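# Sort colored blanks onto feed ramp and stock rack

## Task

At the start one blank (a short plastic bar) already rests against the stop of the feed ramp. Put all four blanks of that same color on the ramp, each lying square across the ramp, packed side by side with no gaps in a single row that begins at the stop. Place each of the remaining four blanks flat on the floor of the stock rack, inside a slot bounded by two ribs, and centered along the length of that slot. Finally release every blank and pull both grippers away.

## Robot and tools

Robot: two seven-joint arms, left_arm and right_arm, each ending in a two-finger gripper. Both bases sit on tilted plates carried by one metal frame behind them; a plate and its half of the frame count as part of that arm for proximity warnings. Calibrated base positions in the scene frame: left_arm (-0.037, +0.394, +0.236) m, right_arm (+0.016, -0.156, +0.236) m.

Scene frame: origin at table-top height, halfway between the nominal bases; +z up, +x outward over the table, left_arm toward +y. Names do not match image sides. Reported end_effector_position (m) and end_effector_quat_wxyz use this frame and can be off by a few centimetres, more at long reach. Gripper axes: fingers point along its own +z and separate along its own x. The reported position is the spot between the pads; fingertips extend 17.5 mm past it.

The 18-number row (all values in [-1, 1], one flat list covering both arms): left dx, dy, dz, rx, ry, rz, gripper position, force_limit, speed, then the same nine for the right arm. Send all 18 even if one arm stays still. The six pose numbers are an offset, not a pose: they are measured from that arm's Hand target as it stood when the action or move began, in the Hand target's own axes. 1.0 equals 0.6 m of travel or 180 degrees; rx, ry, rz form one rotation vector. Within one action or move every row is measured from that same starting Hand target, not from the row before; but the next call starts from the new Hand target, so repeating an offset moves further. All zeros re-requests the current Hand target. Gripper numbers are absolute settings, not offsets: position +1 = open 50 mm, about -0.65 = pads touching, -1 = close until blocked (use this to grip). force_limit per pad: -1 about 20 N, 0 about 102 N, +1 about 185 N (actual may exceed by ~15 N). speed of the gap: -1 20 mm/s, 0 85, +1 150. A 0 is a real command, so to leave a gripper unchanged resend its last three values. force_limit and speed only apply after a position change of at least 0.01; to loosen a grip, open first.

Tools:
- execute_actions {actions, cameras}. actions = [] just reports the state (with pictures). One action {rows: up to 15 rows, steps: 3 to 15, default 15}: one row per 1/30 s step, last row repeated if short. A wait {steps: up to 300} ends that many steps after the previous result, reply time included. Results are taken 3 steps before the action ends; those steps finish afterwards. Pictures come only for [] or when cameras requests them. A rejected call does nothing.
- move {target, speed, blend, blocking, cameras}. target: one 18-number row or a list of up to 15 rows, each an offset from the same starting Hand targets. Grippers travel straight lines; speed in m/s, 0.002 to 0.5 (default 0.25), one value or one per target; rotation capped at twice that in rad/s and at 0.873 rad/s. blend (m) rounds corners at intermediate targets. Total path time at most 10 s; longer paths are cut short. Finger numbers of the first row go out at start; those of later rows go out after both arms halt at that row. blocking=false returns about 0.5 s in. No obstacle avoidance. Result adds a move: line: done, off_target, moving, held or fault, plus limits (paced = commanded pose was clipped, held = steps withheld by a check).
- wait {seconds 0 to 10}: lets time pass; returns early if a move ends.
- stop: brakes the running move; fingers continue.
- zoom_image {camera, region [x0, y0, x1, y1]} in pixels of the latest image, at most 504 by 504. Cameras: cam_head_left, cam_head_right, cam_high, cam_low, cam_left_wrist, cam_right_wrist, each 896x504; calibration (K, distortion, T_world_to_cam) is supplied and may be slightly off.
- finished_scene {scene}: ends the current scene permanently; pass its number.

Control details: each step the commanded pose is limited to 70 mm and 16 degrees from the measured gripper pose; after an action an arm only continues up to that clipped pose, so far goals need further commands from the Hand target shown. A clearance check blocks commands that bring the arms too close (fingers excepted). Joint speed caps: 1.39 rad/s for the four proximal joints, 1.22 for the three wrist joints.

Result fields: object_status 0 moving, 1 blocked while opening, 2 blocked while closing (a grip), 3 reached requested opening or pads met (usually nothing held). Opening in mm is about (250 - position_measured) x 0.202. Joint velocities reading within noise means the arm is still. Flange force is the external force in gripper axes (includes held weight; absent after row calls). Joint torques are listed in joint order.

Avoid: dropping blanks, opening on a moving part, fast impacts, and targets beyond a firm contact (the arm is stiff and will press very hard). A torque sensor hitting 104.5 N m (proximal) or 51.3 N m (wrist), or a joint off plan by more than 5 degrees, freezes that arm for 10 s. Sustained loads or stretched poses heat motors: MOTOR HOT appears at 60 °C, and at 75 °C the arm sags in a long fault. Never let the arms collide, and never let a blank leave the table. Occasional tugs or pushes may disturb parts.

Each tool is called by a JSON object that holds its "method" and its "body".

## Session

{"method": "execute_actions", "body": {"actions": [], "cameras": ["all"]}}

Scene clock: 0.00 s of 9600.00 s.
left_arm: end_effector_position=(+0.0986, +0.6792, +0.1191) position_measured=3 object_status=3 end_effector_quat_wxyz=(-0.390, +0.833, +0.391, +0.021) | right_arm: end_effector_position=(+0.6853, +0.1714, +0.1899) position_measured=3 object_status=3 end_effector_quat_wxyz=(-0.554, +0.551, -0.623, +0.024)
Joint positions: left_arm=[0.442 1.544 -0.77 2.428 0.594 -0.245 0.557] | right_arm=[-1.046 1.859 1.121 1.648 0.075 -1.13 2.845]
Joint velocities: within noise
Joint torques (N m): no reading
Flange force (N): no reading
Hand target: left_arm +0.0986, +0.6792, +0.1191; -0.390, +0.833, +0.391, +0.021 | right_arm +0.6853, +0.1714, +0.1899; +0.554, -0.551, +0.623, -0.024

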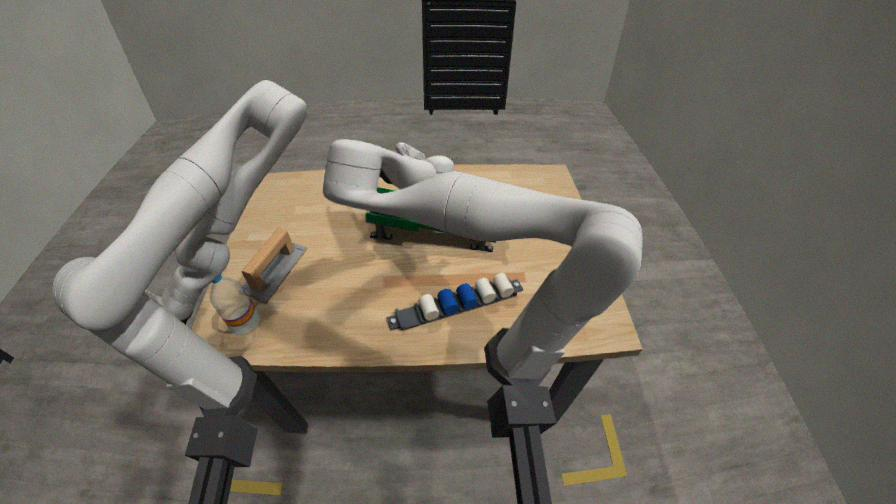

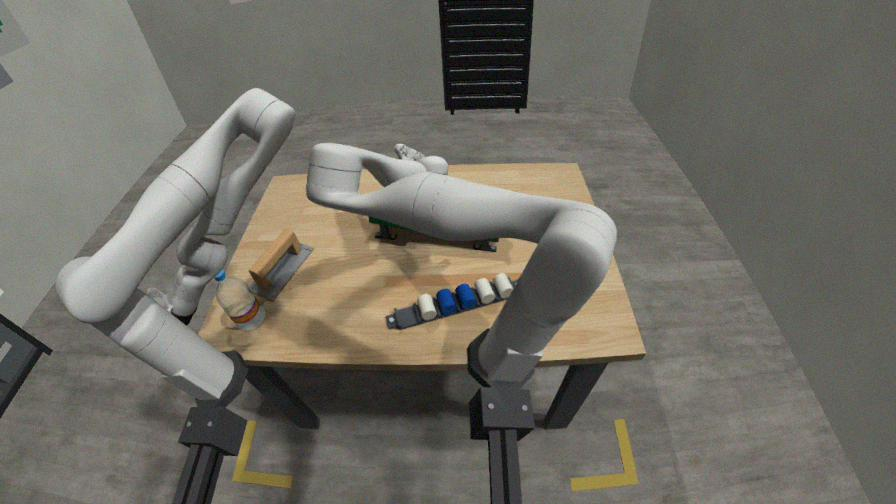

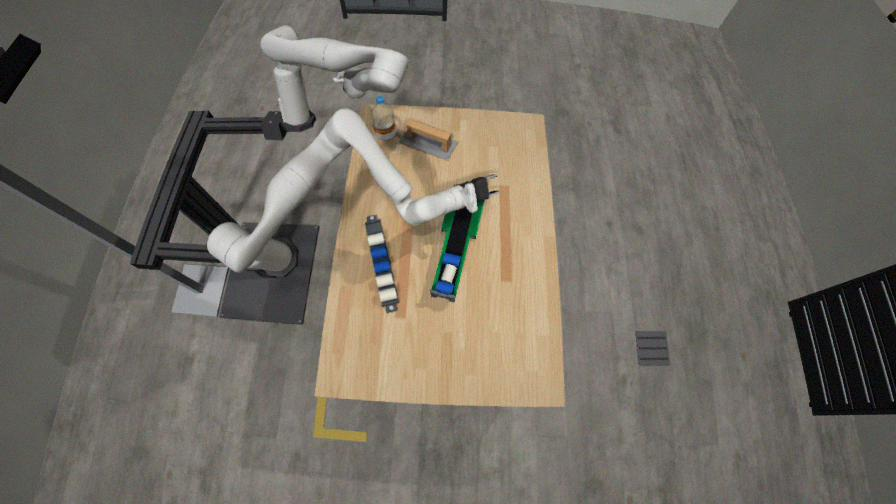

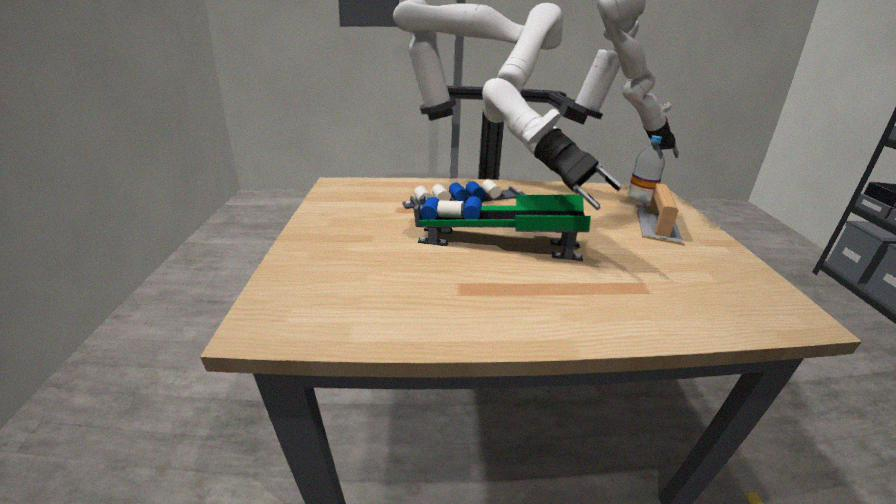

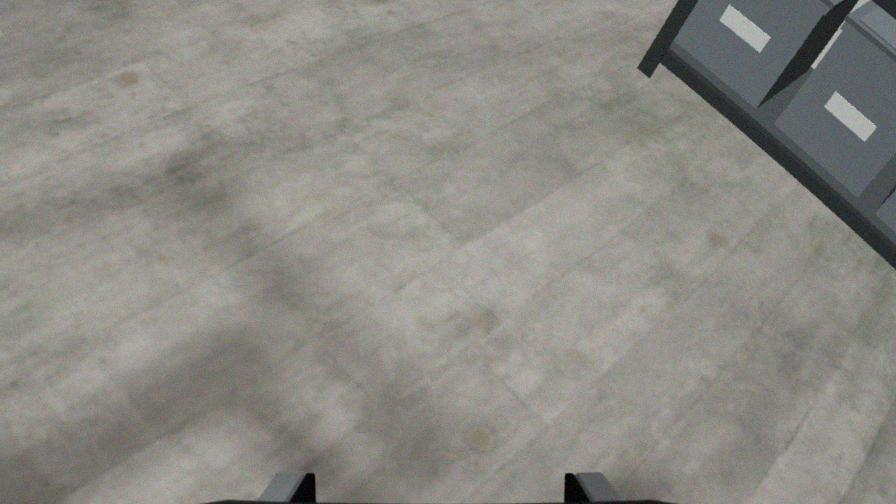

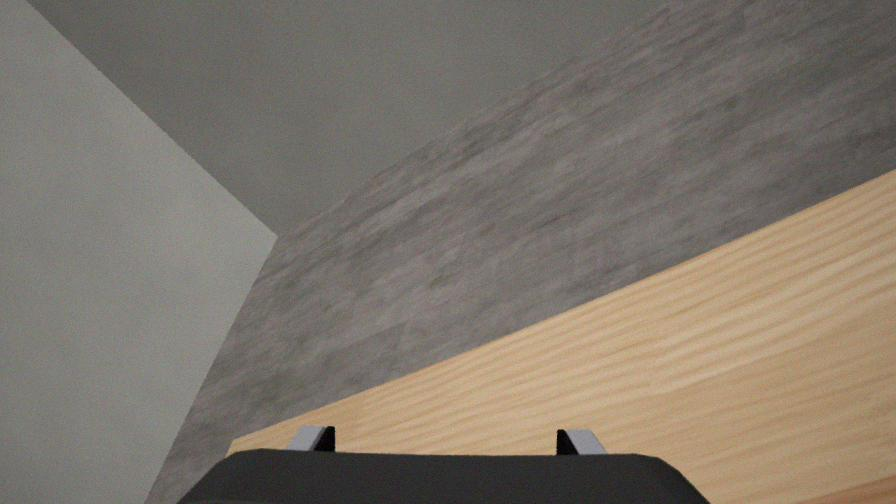

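{"method": "zoom_image", "body": {"camera": "cam_high", "region": [340, 160, 540, 330]}}

{"method": "zoom_image", "body": {"camera": "cam_low", "region": [380, 150, 620, 290]}}

{"method": "zoom_image", "body": {"camera": "cam_head_right", "region": [360, 180, 560, 340]}}

{"method": "zoom_image", "body": {"camera": "cam_head_left", "region": [360, 180, 560, 340]}}

Scaled by 2.520 from the camera's 896x504 image, which has a finer 1280x720 frame.

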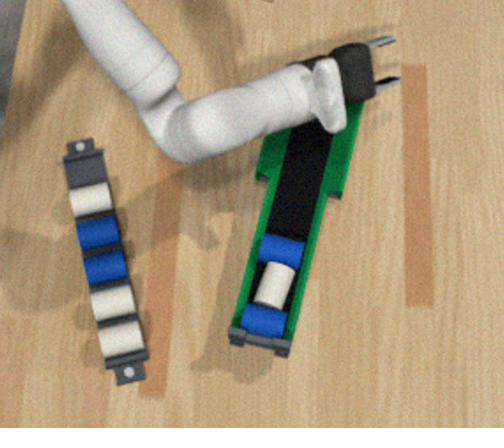

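Scaled by 2.100 from the camera's 896x504 image, which has a finer 1280x720 frame.

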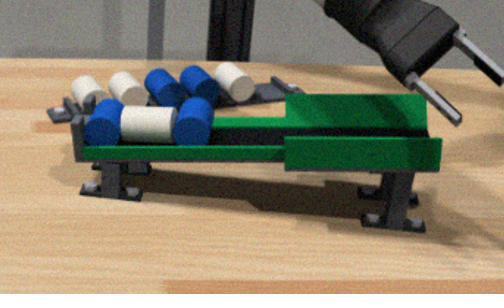

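Scaled by 2.520 from the camera's 896x504 image, which has a finer 1280x720 frame.

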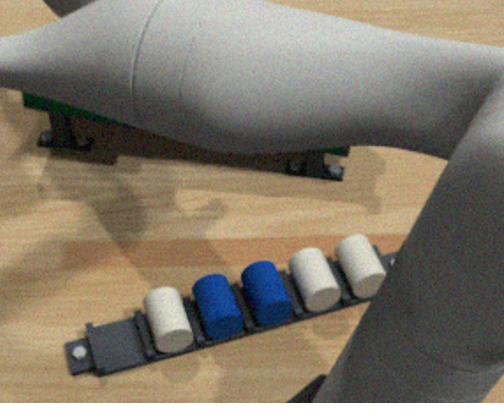

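Scaled by 2.520 from the camera's 896x504 image, which has a finer 1280x720 frame.

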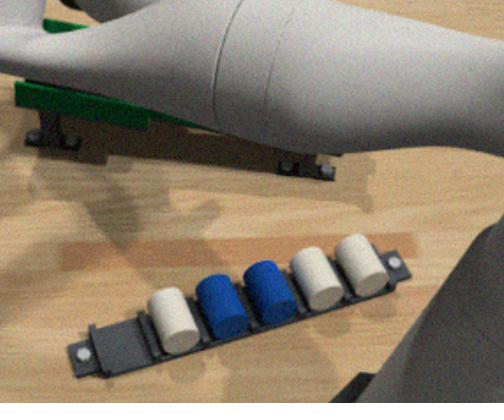

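{"method": "move", "body": {"target": [[0,0,0,0,0,0,1,-0.5,0,-0.2213,-0.2133,-0.1277,0,0,0,1,-0.5,0],[0,0,0,0,0,0,1,-0.5,0,0.043,-0.176,-0.6048,-0.2479,0.2805,0.0244,1,-0.5,0]], "blend": [0.03,0], "speed": 0.3}}

Scene clock: 4.83 s of 9600.00 s.
left_arm: end_effector_position=(+0.0986, +0.6792, +0.1191) position_measured=3 object_status=3 end_effector_quat_wxyz=(-0.390, +0.833, +0.391, +0.021) | right_arm: end_effector_position=(+0.5007, -0.0992, +0.3800) position_measured=3 object_status=3 end_effector_quat_wxyz=(+0.000, -0.629, +0.777, +0.000)
Joint positions: left_arm=[0.442 1.544 -0.77 2.428 0.594 -0.245 0.557] | right_arm=[-1.066 1.224 1.618 1.563 2.153 -1.454 1.852]
Joint velocities: within noise
Joint torques (N m): left_arm=[3.55 -12.66 -3.45 9.12 0.67 0.03 -0.1] | right_arm=[-7.22 -16.15 6.7 -5.03 0.14 0.16 0.22]
Flange force (N): left_arm=[3.8 8.1 -0.3] | right_arm=[1.2 -4.2 -2.6]
Hand target: left_arm +0.0986, +0.6792, +0.1191; -0.390, +0.833, +0.391, +0.021 | right_arm +0.5006, -0.0992, +0.3800; +0.000, -0.629, +0.777, +0.000
Off the commanded pose: left_arm 0.000 m, 0 deg | right_arm 0.000 m, 0 deg.
Kept back: nothing.
move: done; blend cut to 0 m at target 1
camera_calibration:
cam_right_wrist: T_world_to_cam=[[-0.185547, -0.982505, 0.0160165, -0.0110267], [-0.982022, 0.185982, 0.0323035, 0.549456], [-0.0347171, -0.00973474, -0.99935, 0.564109], [0, 0, 0, 1]] pos_world=[0.557116, -0.107531, 0.546169]

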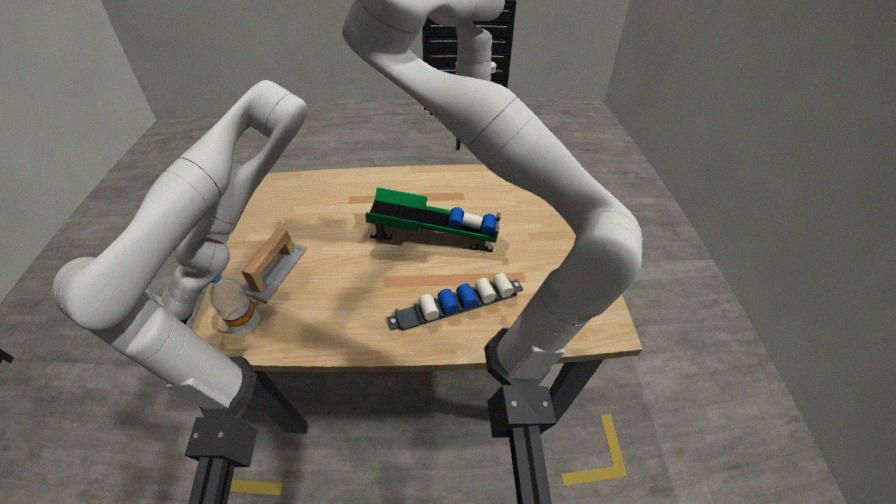

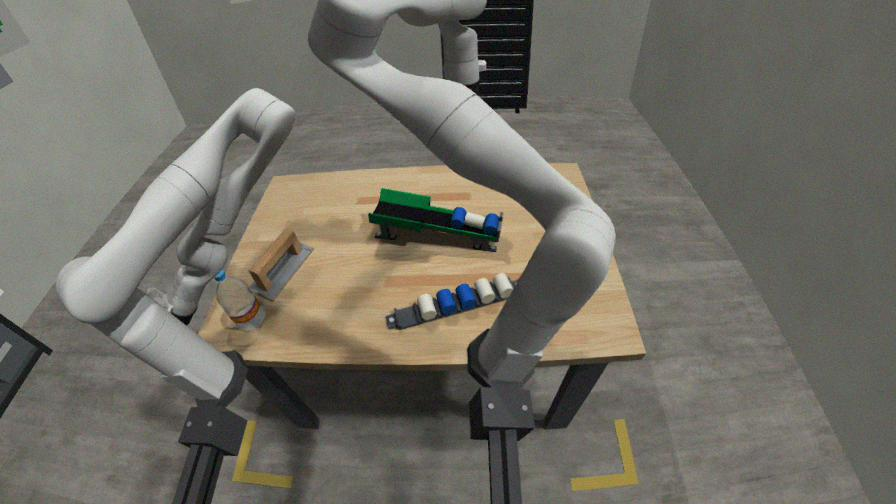

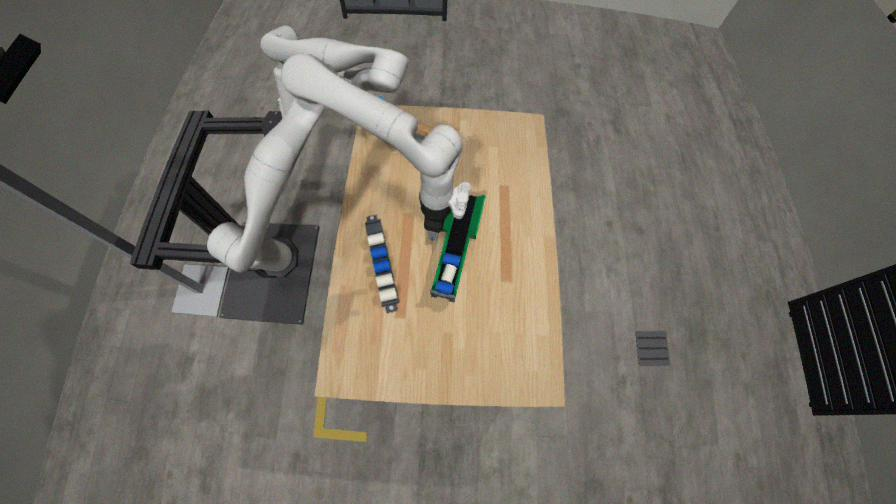

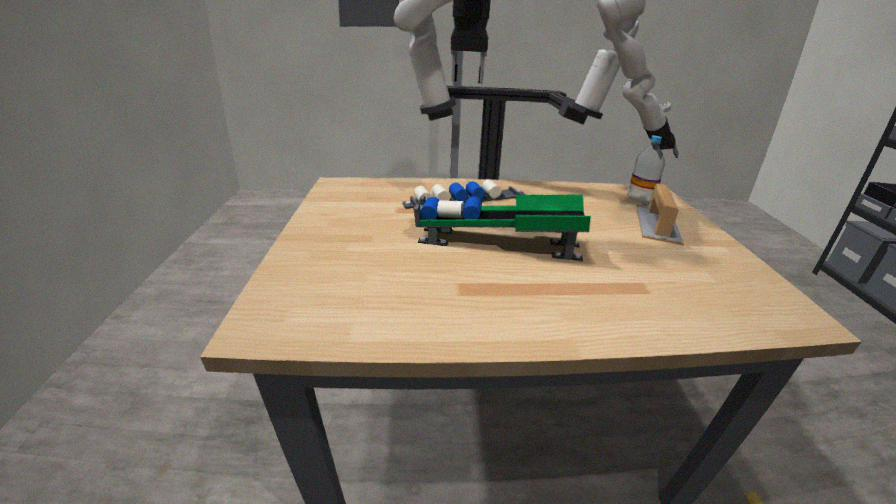

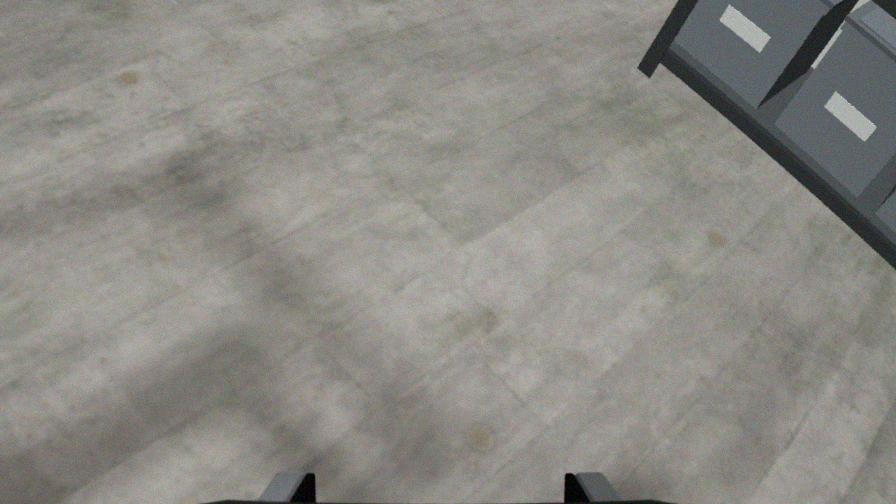

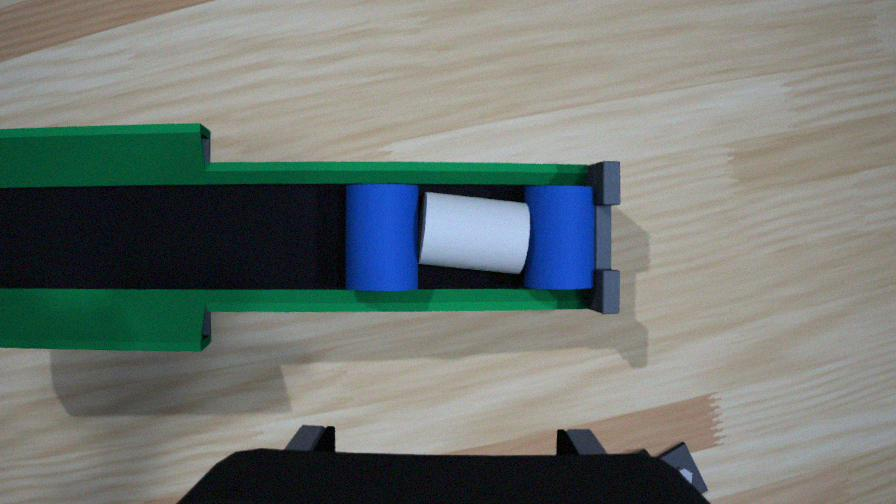

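{"method": "zoom_image", "body": {"camera": "cam_low", "region": [395, 170, 605, 270]}}

{"method": "zoom_image", "body": {"camera": "cam_right_wrist", "region": [200, 120, 660, 504]}}

Scaled by 2.400 from the camera's 896x504 image, which has a finer 1280x720 frame.

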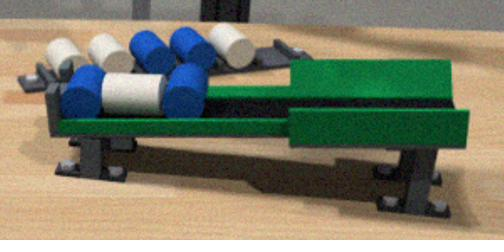

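Scaled by 1.096 from the camera's 896x504 image, which has a finer 1280x720 frame.

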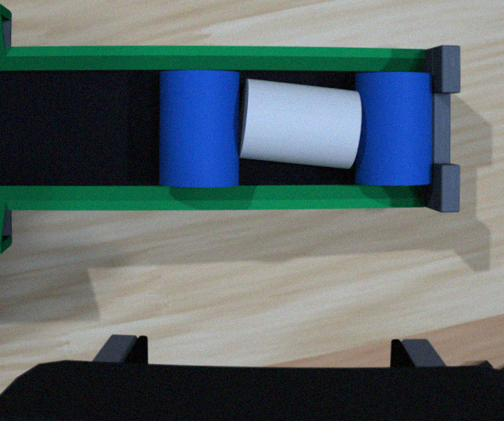

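{"method": "move", "body": {"target": [0,0,0,0,0,0,1,-0.5,0,0.0353,-0.0853,0.3,0,0,-0.4767,1,-0.5,0], "speed": 0.4, "cameras": ["cam_right_wrist","cam_low"]}}

{"method": "zoom_image", "body": {"camera": "cam_low", "region": [395, 150, 605, 270]}}

Scene clock: 8.17 s of 9600.00 s.
left_arm: end_effector_position=(+0.0986, +0.6792, +0.1191) position_measured=3 object_status=3 end_effector_quat_wxyz=(-0.390, +0.833, +0.391, +0.021) | right_arm: end_effector_position=(+0.5464, -0.1306, +0.2001) position_measured=3 object_status=3 end_effector_quat_wxyz=(+0.000, +0.990, -0.141, +0.000)
Joint positions: left_arm=[0.442 1.544 -0.77 2.428 0.594 -0.245 0.557] | right_arm=[-0.801 1.286 1.154 1.569 2.133 -0.991 3.369]
Joint velocities: left_arm=[within noise] | right_arm=[0.002 -0.001 -0.002 0.003 -0.001 0.003 0.007]
Joint torques (N m): left_arm=[3.56 -12.6 -3.42 9.14 0.66 0.03 -0.06] | right_arm=[-7.9 -18.8 5.66 -4.24 0.37 -0.05 0.45]
Flange force (N): left_arm=[4.1 8.1 -0.4] | right_arm=[3.1 1.4 -1.9]
Hand target: left_arm +0.0986, +0.6792, +0.1191; -0.390, +0.833, +0.391, +0.021 | right_arm +0.5464, -0.1306, +0.2000; +0.000, +0.990, -0.141, +0.000
Off the commanded pose: left_arm 0.000 m, 0 deg | right_arm 0.000 m, 0 deg.
Kept back: nothing.
move: done
camera_calibration:
cam_right_wrist: T_world_to_cam=[[0.966246, -0.2571, 0.0163801, -0.565149], [-0.257517, -0.965712, 0.0329579, 0.0595913], [0.007345, -0.0360636, -0.999323, 0.359108], [0, 0, 0, 1]] pos_world=[0.558781, -0.0748013, 0.366158]
Images, in order (width x height): cam_low 896x504, cam_right_wrist 896x504.

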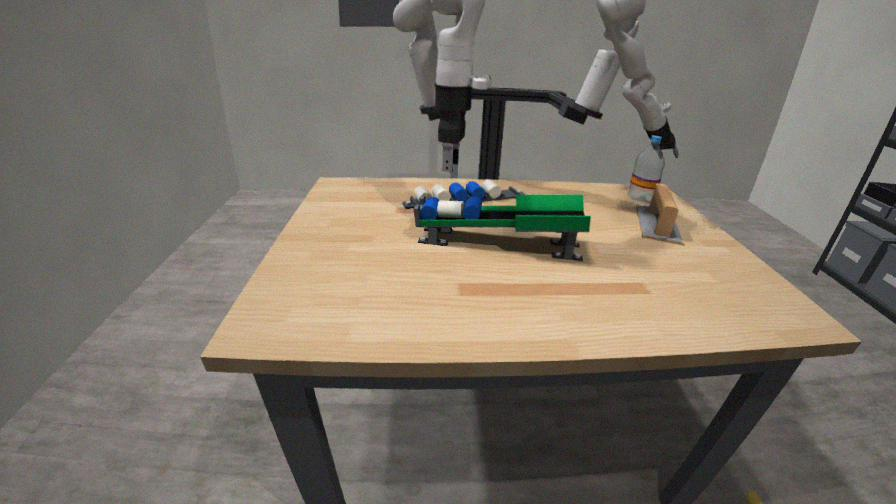

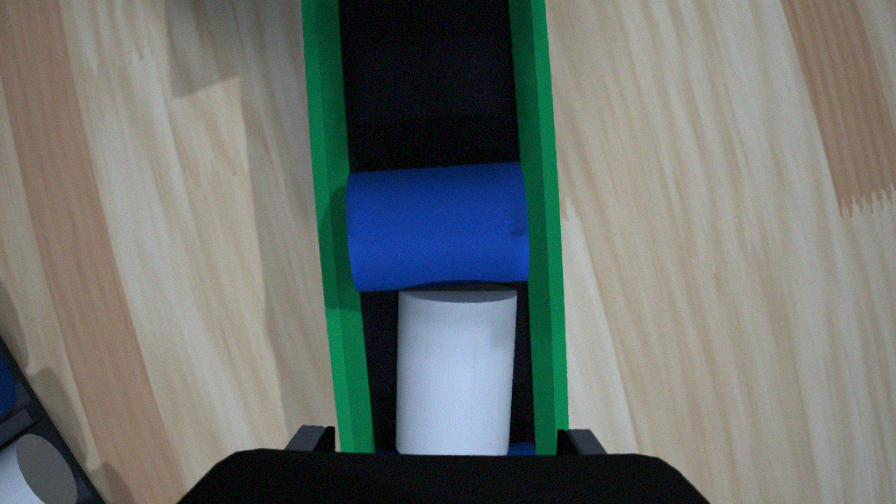

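Scaled by 2.400 from the camera's 896x504 image, which has a finer 1280x720 frame.

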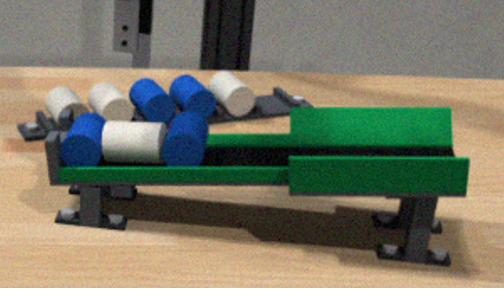

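{"method": "move", "body": {"target": [0,0,0,0,0,0,1,-0.5,0,0.0067,-0.005,0.095,0,0,0,1,-0.5,0], "cameras": ["cam_right_wrist","cam_low"]}}

{"method": "zoom_image", "body": {"camera": "cam_low", "region": [395, 150, 515, 250]}}

Scene clock: 9.87 s of 9600.00 s.
left_arm: end_effector_position=(+0.0986, +0.6792, +0.1191) position_measured=3 object_status=3 end_effector_quat_wxyz=(-0.390, +0.833, +0.391, +0.021) | right_arm: end_effector_position=(+0.5511, -0.1288, +0.1431) position_measured=3 object_status=3 end_effector_quat_wxyz=(+0.000, +0.990, -0.141, +0.000)
Joint positions: left_arm=[0.442 1.544 -0.77 2.428 0.594 -0.245 0.557] | right_arm=[-0.749 1.372 1.086 1.546 2.062 -0.913 3.399]
Joint velocities: within noise
Joint torques (N m): left_arm=[3.57 -12.7 -3.46 9.2 0.65 0.04 -0.1] | right_arm=[-8 -19.92 5.63 -3.45 0.15 0.13 0.27]
Flange force (N): left_arm=[3.7 8.4 -0.2] | right_arm=[3.9 1.2 -1.9]
Hand target: left_arm +0.0986, +0.6792, +0.1191; -0.390, +0.833, +0.391, +0.021 | right_arm +0.5511, -0.1288, +0.1430; +0.000, +0.990, -0.141, +0.000
Off the commanded pose: left_arm 0.000 m, 0 deg | right_arm 0.000 m, 0 deg.
Kept back: nothing.
move: done
camera_calibration:
cam_right_wrist: T_world_to_cam=[[0.966297, -0.256906, 0.0164258, -0.568333], [-0.257323, -0.965769, 0.032783, 0.0642968], [0.00744141, -0.0359048, -0.999328, 0.302183], [0, 0, 0, 1]] pos_world=[0.563475, -0.0730625, 0.309208]
Images, in order (width x height): cam_low 896x504, cam_right_wrist 896x504.

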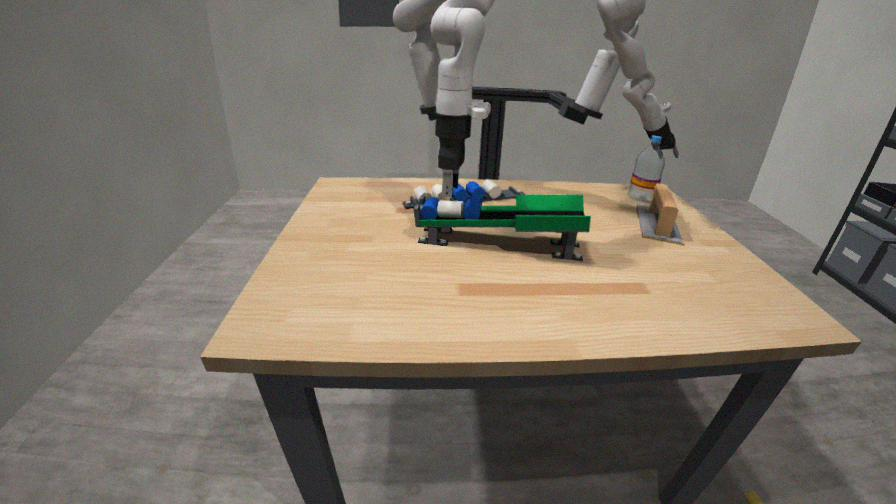

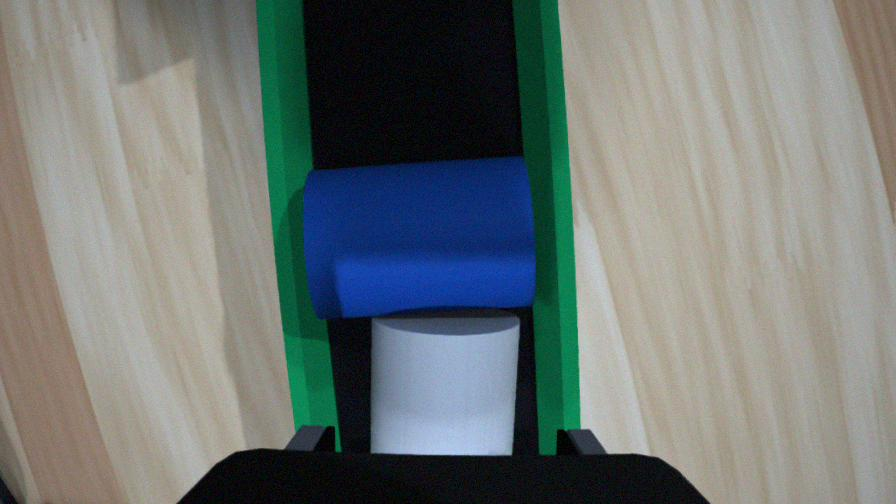

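Scaled by 4.200 from the camera's 896x504 image, which has a finer 1280x720 frame.

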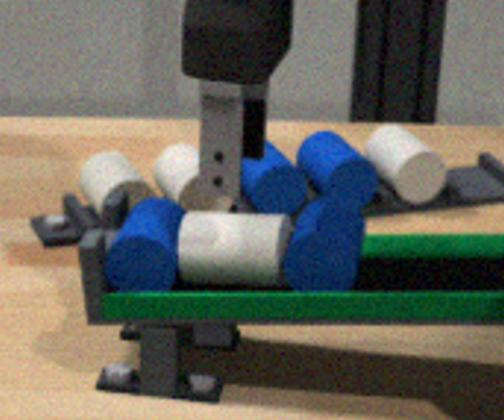

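{"method": "move", "body": {"target": [0,0,0,0,0,0,1,-0.5,0,-0.001,0,0.03,0,0,0,1,-0.5,0], "speed": 0.1, "cameras": ["cam_right_wrist","cam_low"]}}

{"method": "zoom_image", "body": {"camera": "cam_low", "region": [395, 150, 515, 250]}}

Scene clock: 10.97 s of 9600.00 s.
left_arm: end_effector_position=(+0.0986, +0.6792, +0.1191) position_measured=3 object_status=3 end_effector_quat_wxyz=(-0.390, +0.833, +0.391, +0.021) | right_arm: end_effector_position=(+0.5505, -0.1287, +0.1251) position_measured=3 object_status=3 end_effector_quat_wxyz=(+0.000, +0.990, -0.141, +0.000)
Joint positions: left_arm=[0.442 1.544 -0.77 2.428 0.594 -0.245 0.557] | right_arm=[-0.734 1.398 1.065 1.541 2.039 -0.886 3.411]
Joint velocities: within noise
Joint torques (N m): left_arm=[3.61 -12.65 -3.47 9.1 0.66 0.08 -0.08] | right_arm=[-8.2 -20 5.86 -3.16 0.26 0.01 0.2]
Flange force (N): left_arm=[3.7 7.7 0.1] | right_arm=[3.8 1.7 -1.1]
Hand target: left_arm +0.0986, +0.6792, +0.1191; -0.390, +0.833, +0.391, +0.021 | right_arm +0.5505, -0.1287, +0.1250; +0.000, +0.990, -0.141, +0.000
Off the commanded pose: left_arm 0.000 m, 0 deg | right_arm 0.000 m, 0 deg.
Kept back: nothing.
move: done
camera_calibration:
cam_right_wrist: T_world_to_cam=[[0.966308, -0.256864, 0.0164413, -0.56746], [-0.257282, -0.965779, 0.0328199, 0.0648756], [0.00744845, -0.0359442, -0.999326, 0.284189], [0, 0, 0, 1]] pos_world=[0.562916, -0.0728895, 0.291198]
Images, in order (width x height): cam_low 896x504, cam_right_wrist 896x504.

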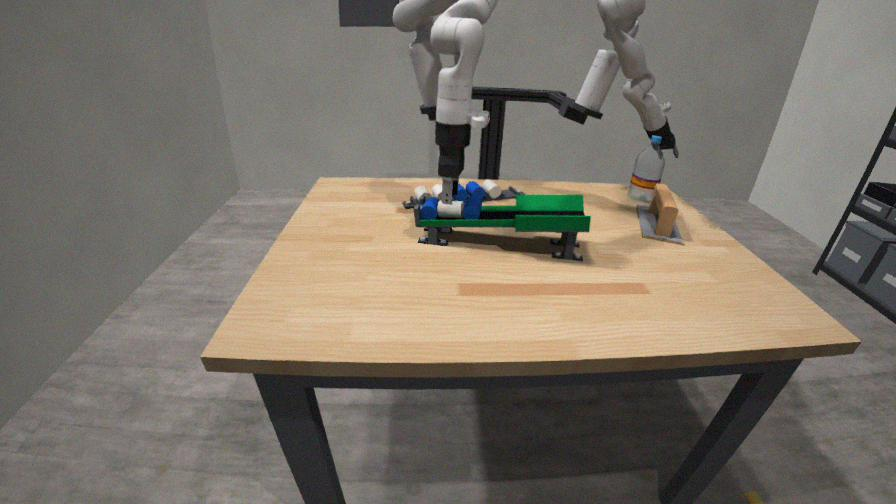

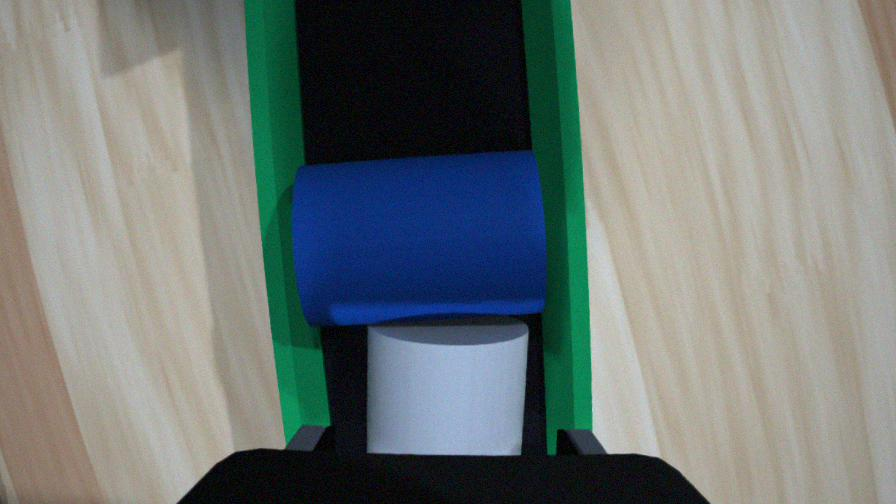

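Scaled by 4.200 from the camera's 896x504 image, which has a finer 1280x720 frame.

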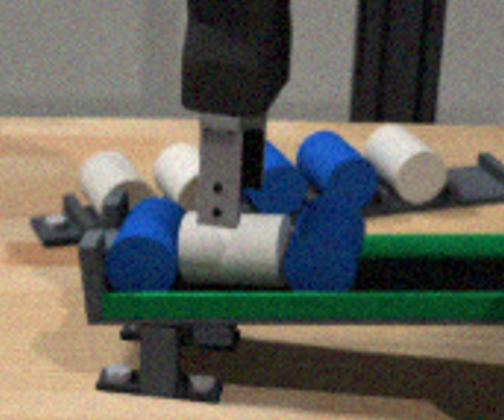

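{"method": "move", "body": {"target": [0,0,0,0,0,0,1,-0.5,0,0.0,0,0.0367,0,0,0,1,-0.5,0], "speed": 0.06, "cameras": ["cam_right_wrist","cam_low"]}}

{"method": "zoom_image", "body": {"camera": "cam_low", "region": [395, 150, 515, 250]}}

Scene clock: 11.97 s of 9600.00 s.
left_arm: end_effector_position=(+0.0986, +0.6792, +0.1191) position_measured=3 object_status=3 end_effector_quat_wxyz=(-0.390, +0.833, +0.391, +0.021) | right_arm: end_effector_position=(+0.5505, -0.1287, +0.1031) position_measured=3 object_status=3 end_effector_quat_wxyz=(+0.000, +0.990, -0.141, +0.000)
Joint positions: left_arm=[0.442 1.544 -0.77 2.428 0.594 -0.245 0.557] | right_arm=[-0.715 1.431 1.04 1.53 2.012 -0.856 3.424]
Joint velocities: within noise
Joint torques (N m): left_arm=[3.6 -12.61 -3.44 9.17 0.7 0.07 -0.1] | right_arm=[-8.4 -20.43 5.66 -2.85 0.18 0.11 0.21]
Flange force (N): left_arm=[3.9 7.9 0.0] | right_arm=[4.9 1.5 -1.0]
Hand target: left_arm +0.0986, +0.6792, +0.1191; -0.390, +0.833, +0.391, +0.021 | right_arm +0.5505, -0.1287, +0.1030; +0.000, +0.990, -0.141, +0.000
Off the commanded pose: left_arm 0.000 m, 0 deg | right_arm 0.000 m, 0 deg.
Kept back: nothing.
move: done
camera_calibration:
cam_right_wrist: T_world_to_cam=[[0.966312, -0.256851, 0.0163913, -0.567079], [-0.257267, -0.965783, 0.032825, 0.0655825], [0.00739929, -0.0359361, -0.999327, 0.262202], [0, 0, 0, 1]] pos_world=[0.562908, -0.0728938, 0.269168]
Images, in order (width x height): cam_low 896x504, cam_right_wrist 896x504.

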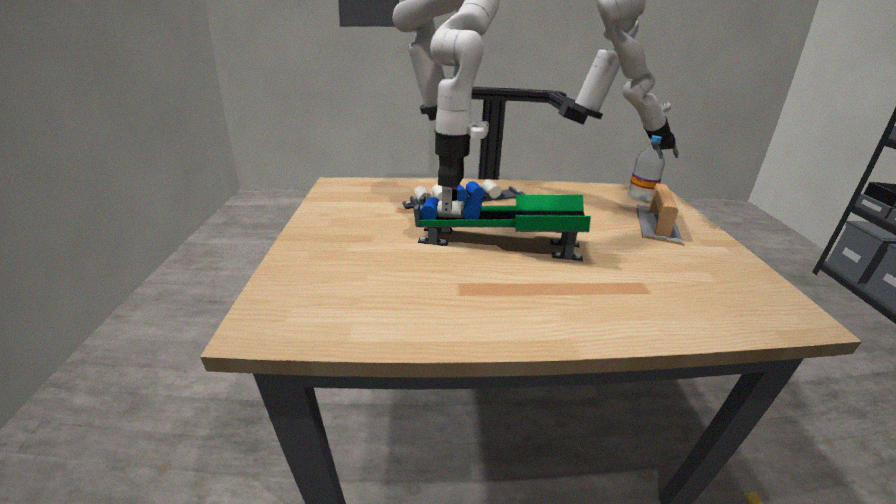

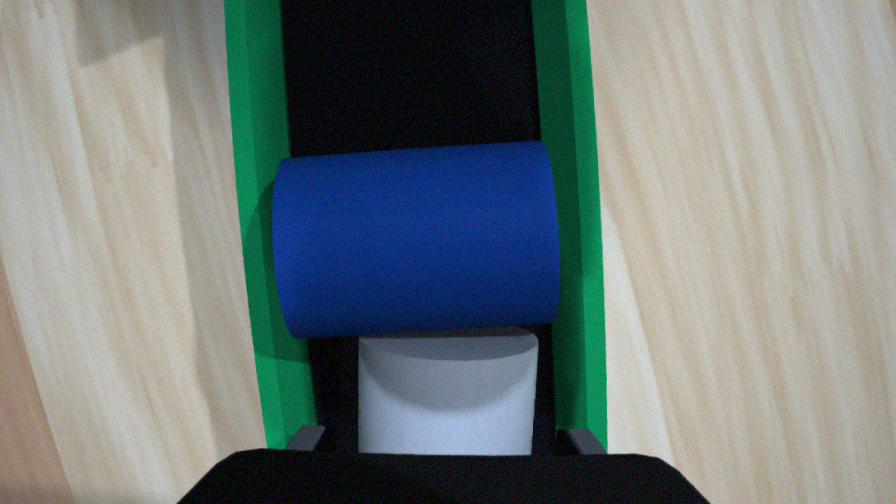

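Scaled by 4.200 from the camera's 896x504 image, which has a finer 1280x720 frame.

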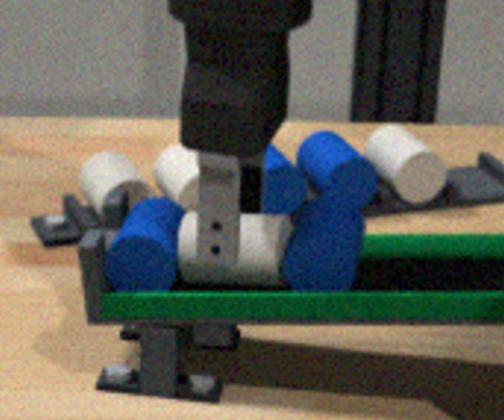

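{"method": "move", "body": {"target": [[0,0,0,0,0,0,1,-0.5,0,0.0,0,0.015,0,0,0,1,-0.5,0],[0,0,0,0,0,0,1,-0.5,0,0.0,0,0.015,0,0,0,-1,-0.5,-0.5]], "speed": 0.06, "cameras": ["cam_right_wrist","cam_low"]}}

{"method": "zoom_image", "body": {"camera": "cam_low", "region": [395, 150, 515, 250]}}

Scene clock: 14.10 s of 9600.00 s.
left_arm: end_effector_position=(+0.0986, +0.6792, +0.1191) position_measured=3 object_status=3 end_effector_quat_wxyz=(-0.390, +0.833, +0.391, +0.021) | right_arm: end_effector_position=(+0.5505, -0.1287, +0.0940) position_measured=58 object_status=2 end_effector_quat_wxyz=(+0.000, +0.990, -0.141, +0.000)
Joint positions: left_arm=[0.442 1.544 -0.77 2.428 0.594 -0.245 0.557] | right_arm=[-0.707 1.445 1.03 1.525 2.002 -0.844 3.428]
Joint velocities: within noise
Joint torques (N m): left_arm=[3.57 -12.65 -3.5 9.18 0.68 0.08 -0.05] | right_arm=[-8.34 -20.5 5.5 -2.81 0.19 0.06 0.26]
Flange force (N): left_arm=[3.7 8.0 0.0] | right_arm=[4.6 1.4 -1.2]
Hand target: left_arm +0.0986, +0.6792, +0.1191; -0.390, +0.833, +0.391, +0.021 | right_arm +0.5505, -0.1287, +0.0940; +0.000, +0.990, -0.141, +0.000
Off the commanded pose: left_arm 0.000 m, 0 deg | right_arm 0.000 m, 0 deg.
Kept back: nothing.
move: done
camera_calibration:
cam_right_wrist: T_world_to_cam=[[0.966307, -0.256869, 0.0163709, -0.566925], [-0.257285, -0.965778, 0.0328157, 0.0658949], [0.00738128, -0.035922, -0.999327, 0.253163], [0, 0, 0, 1]] pos_world=[0.562909, -0.0728917, 0.260111]
Images, in order (width x height): cam_low 896x504, cam_right_wrist 896x504.

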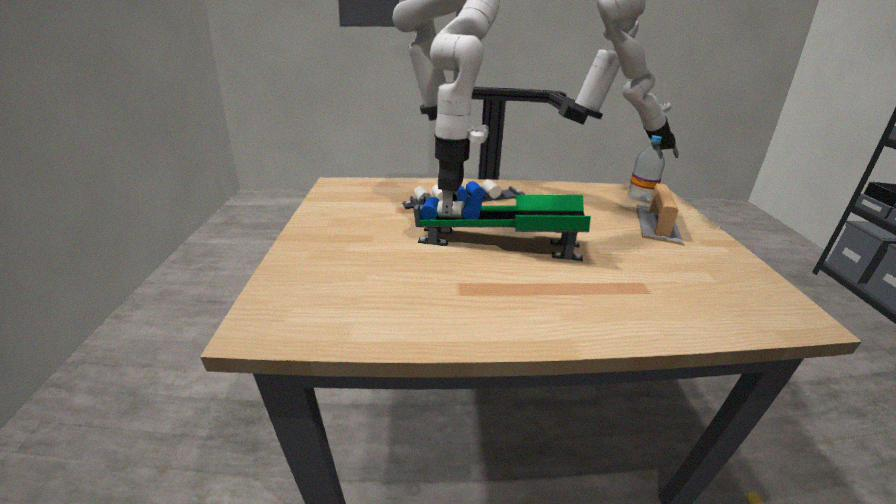

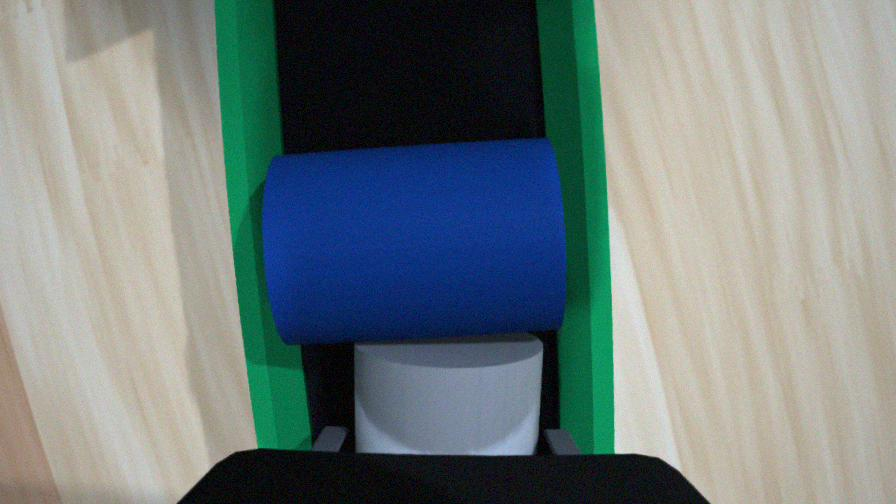

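Scaled by 4.200 from the camera's 896x504 image, which has a finer 1280x720 frame.

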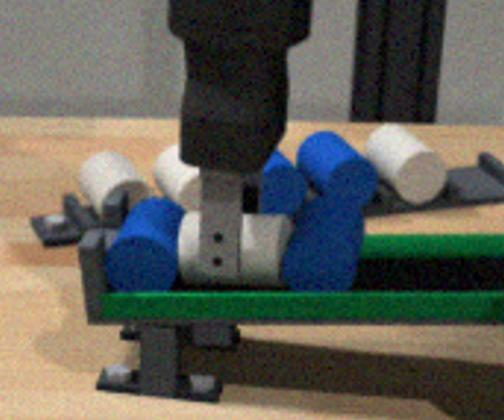

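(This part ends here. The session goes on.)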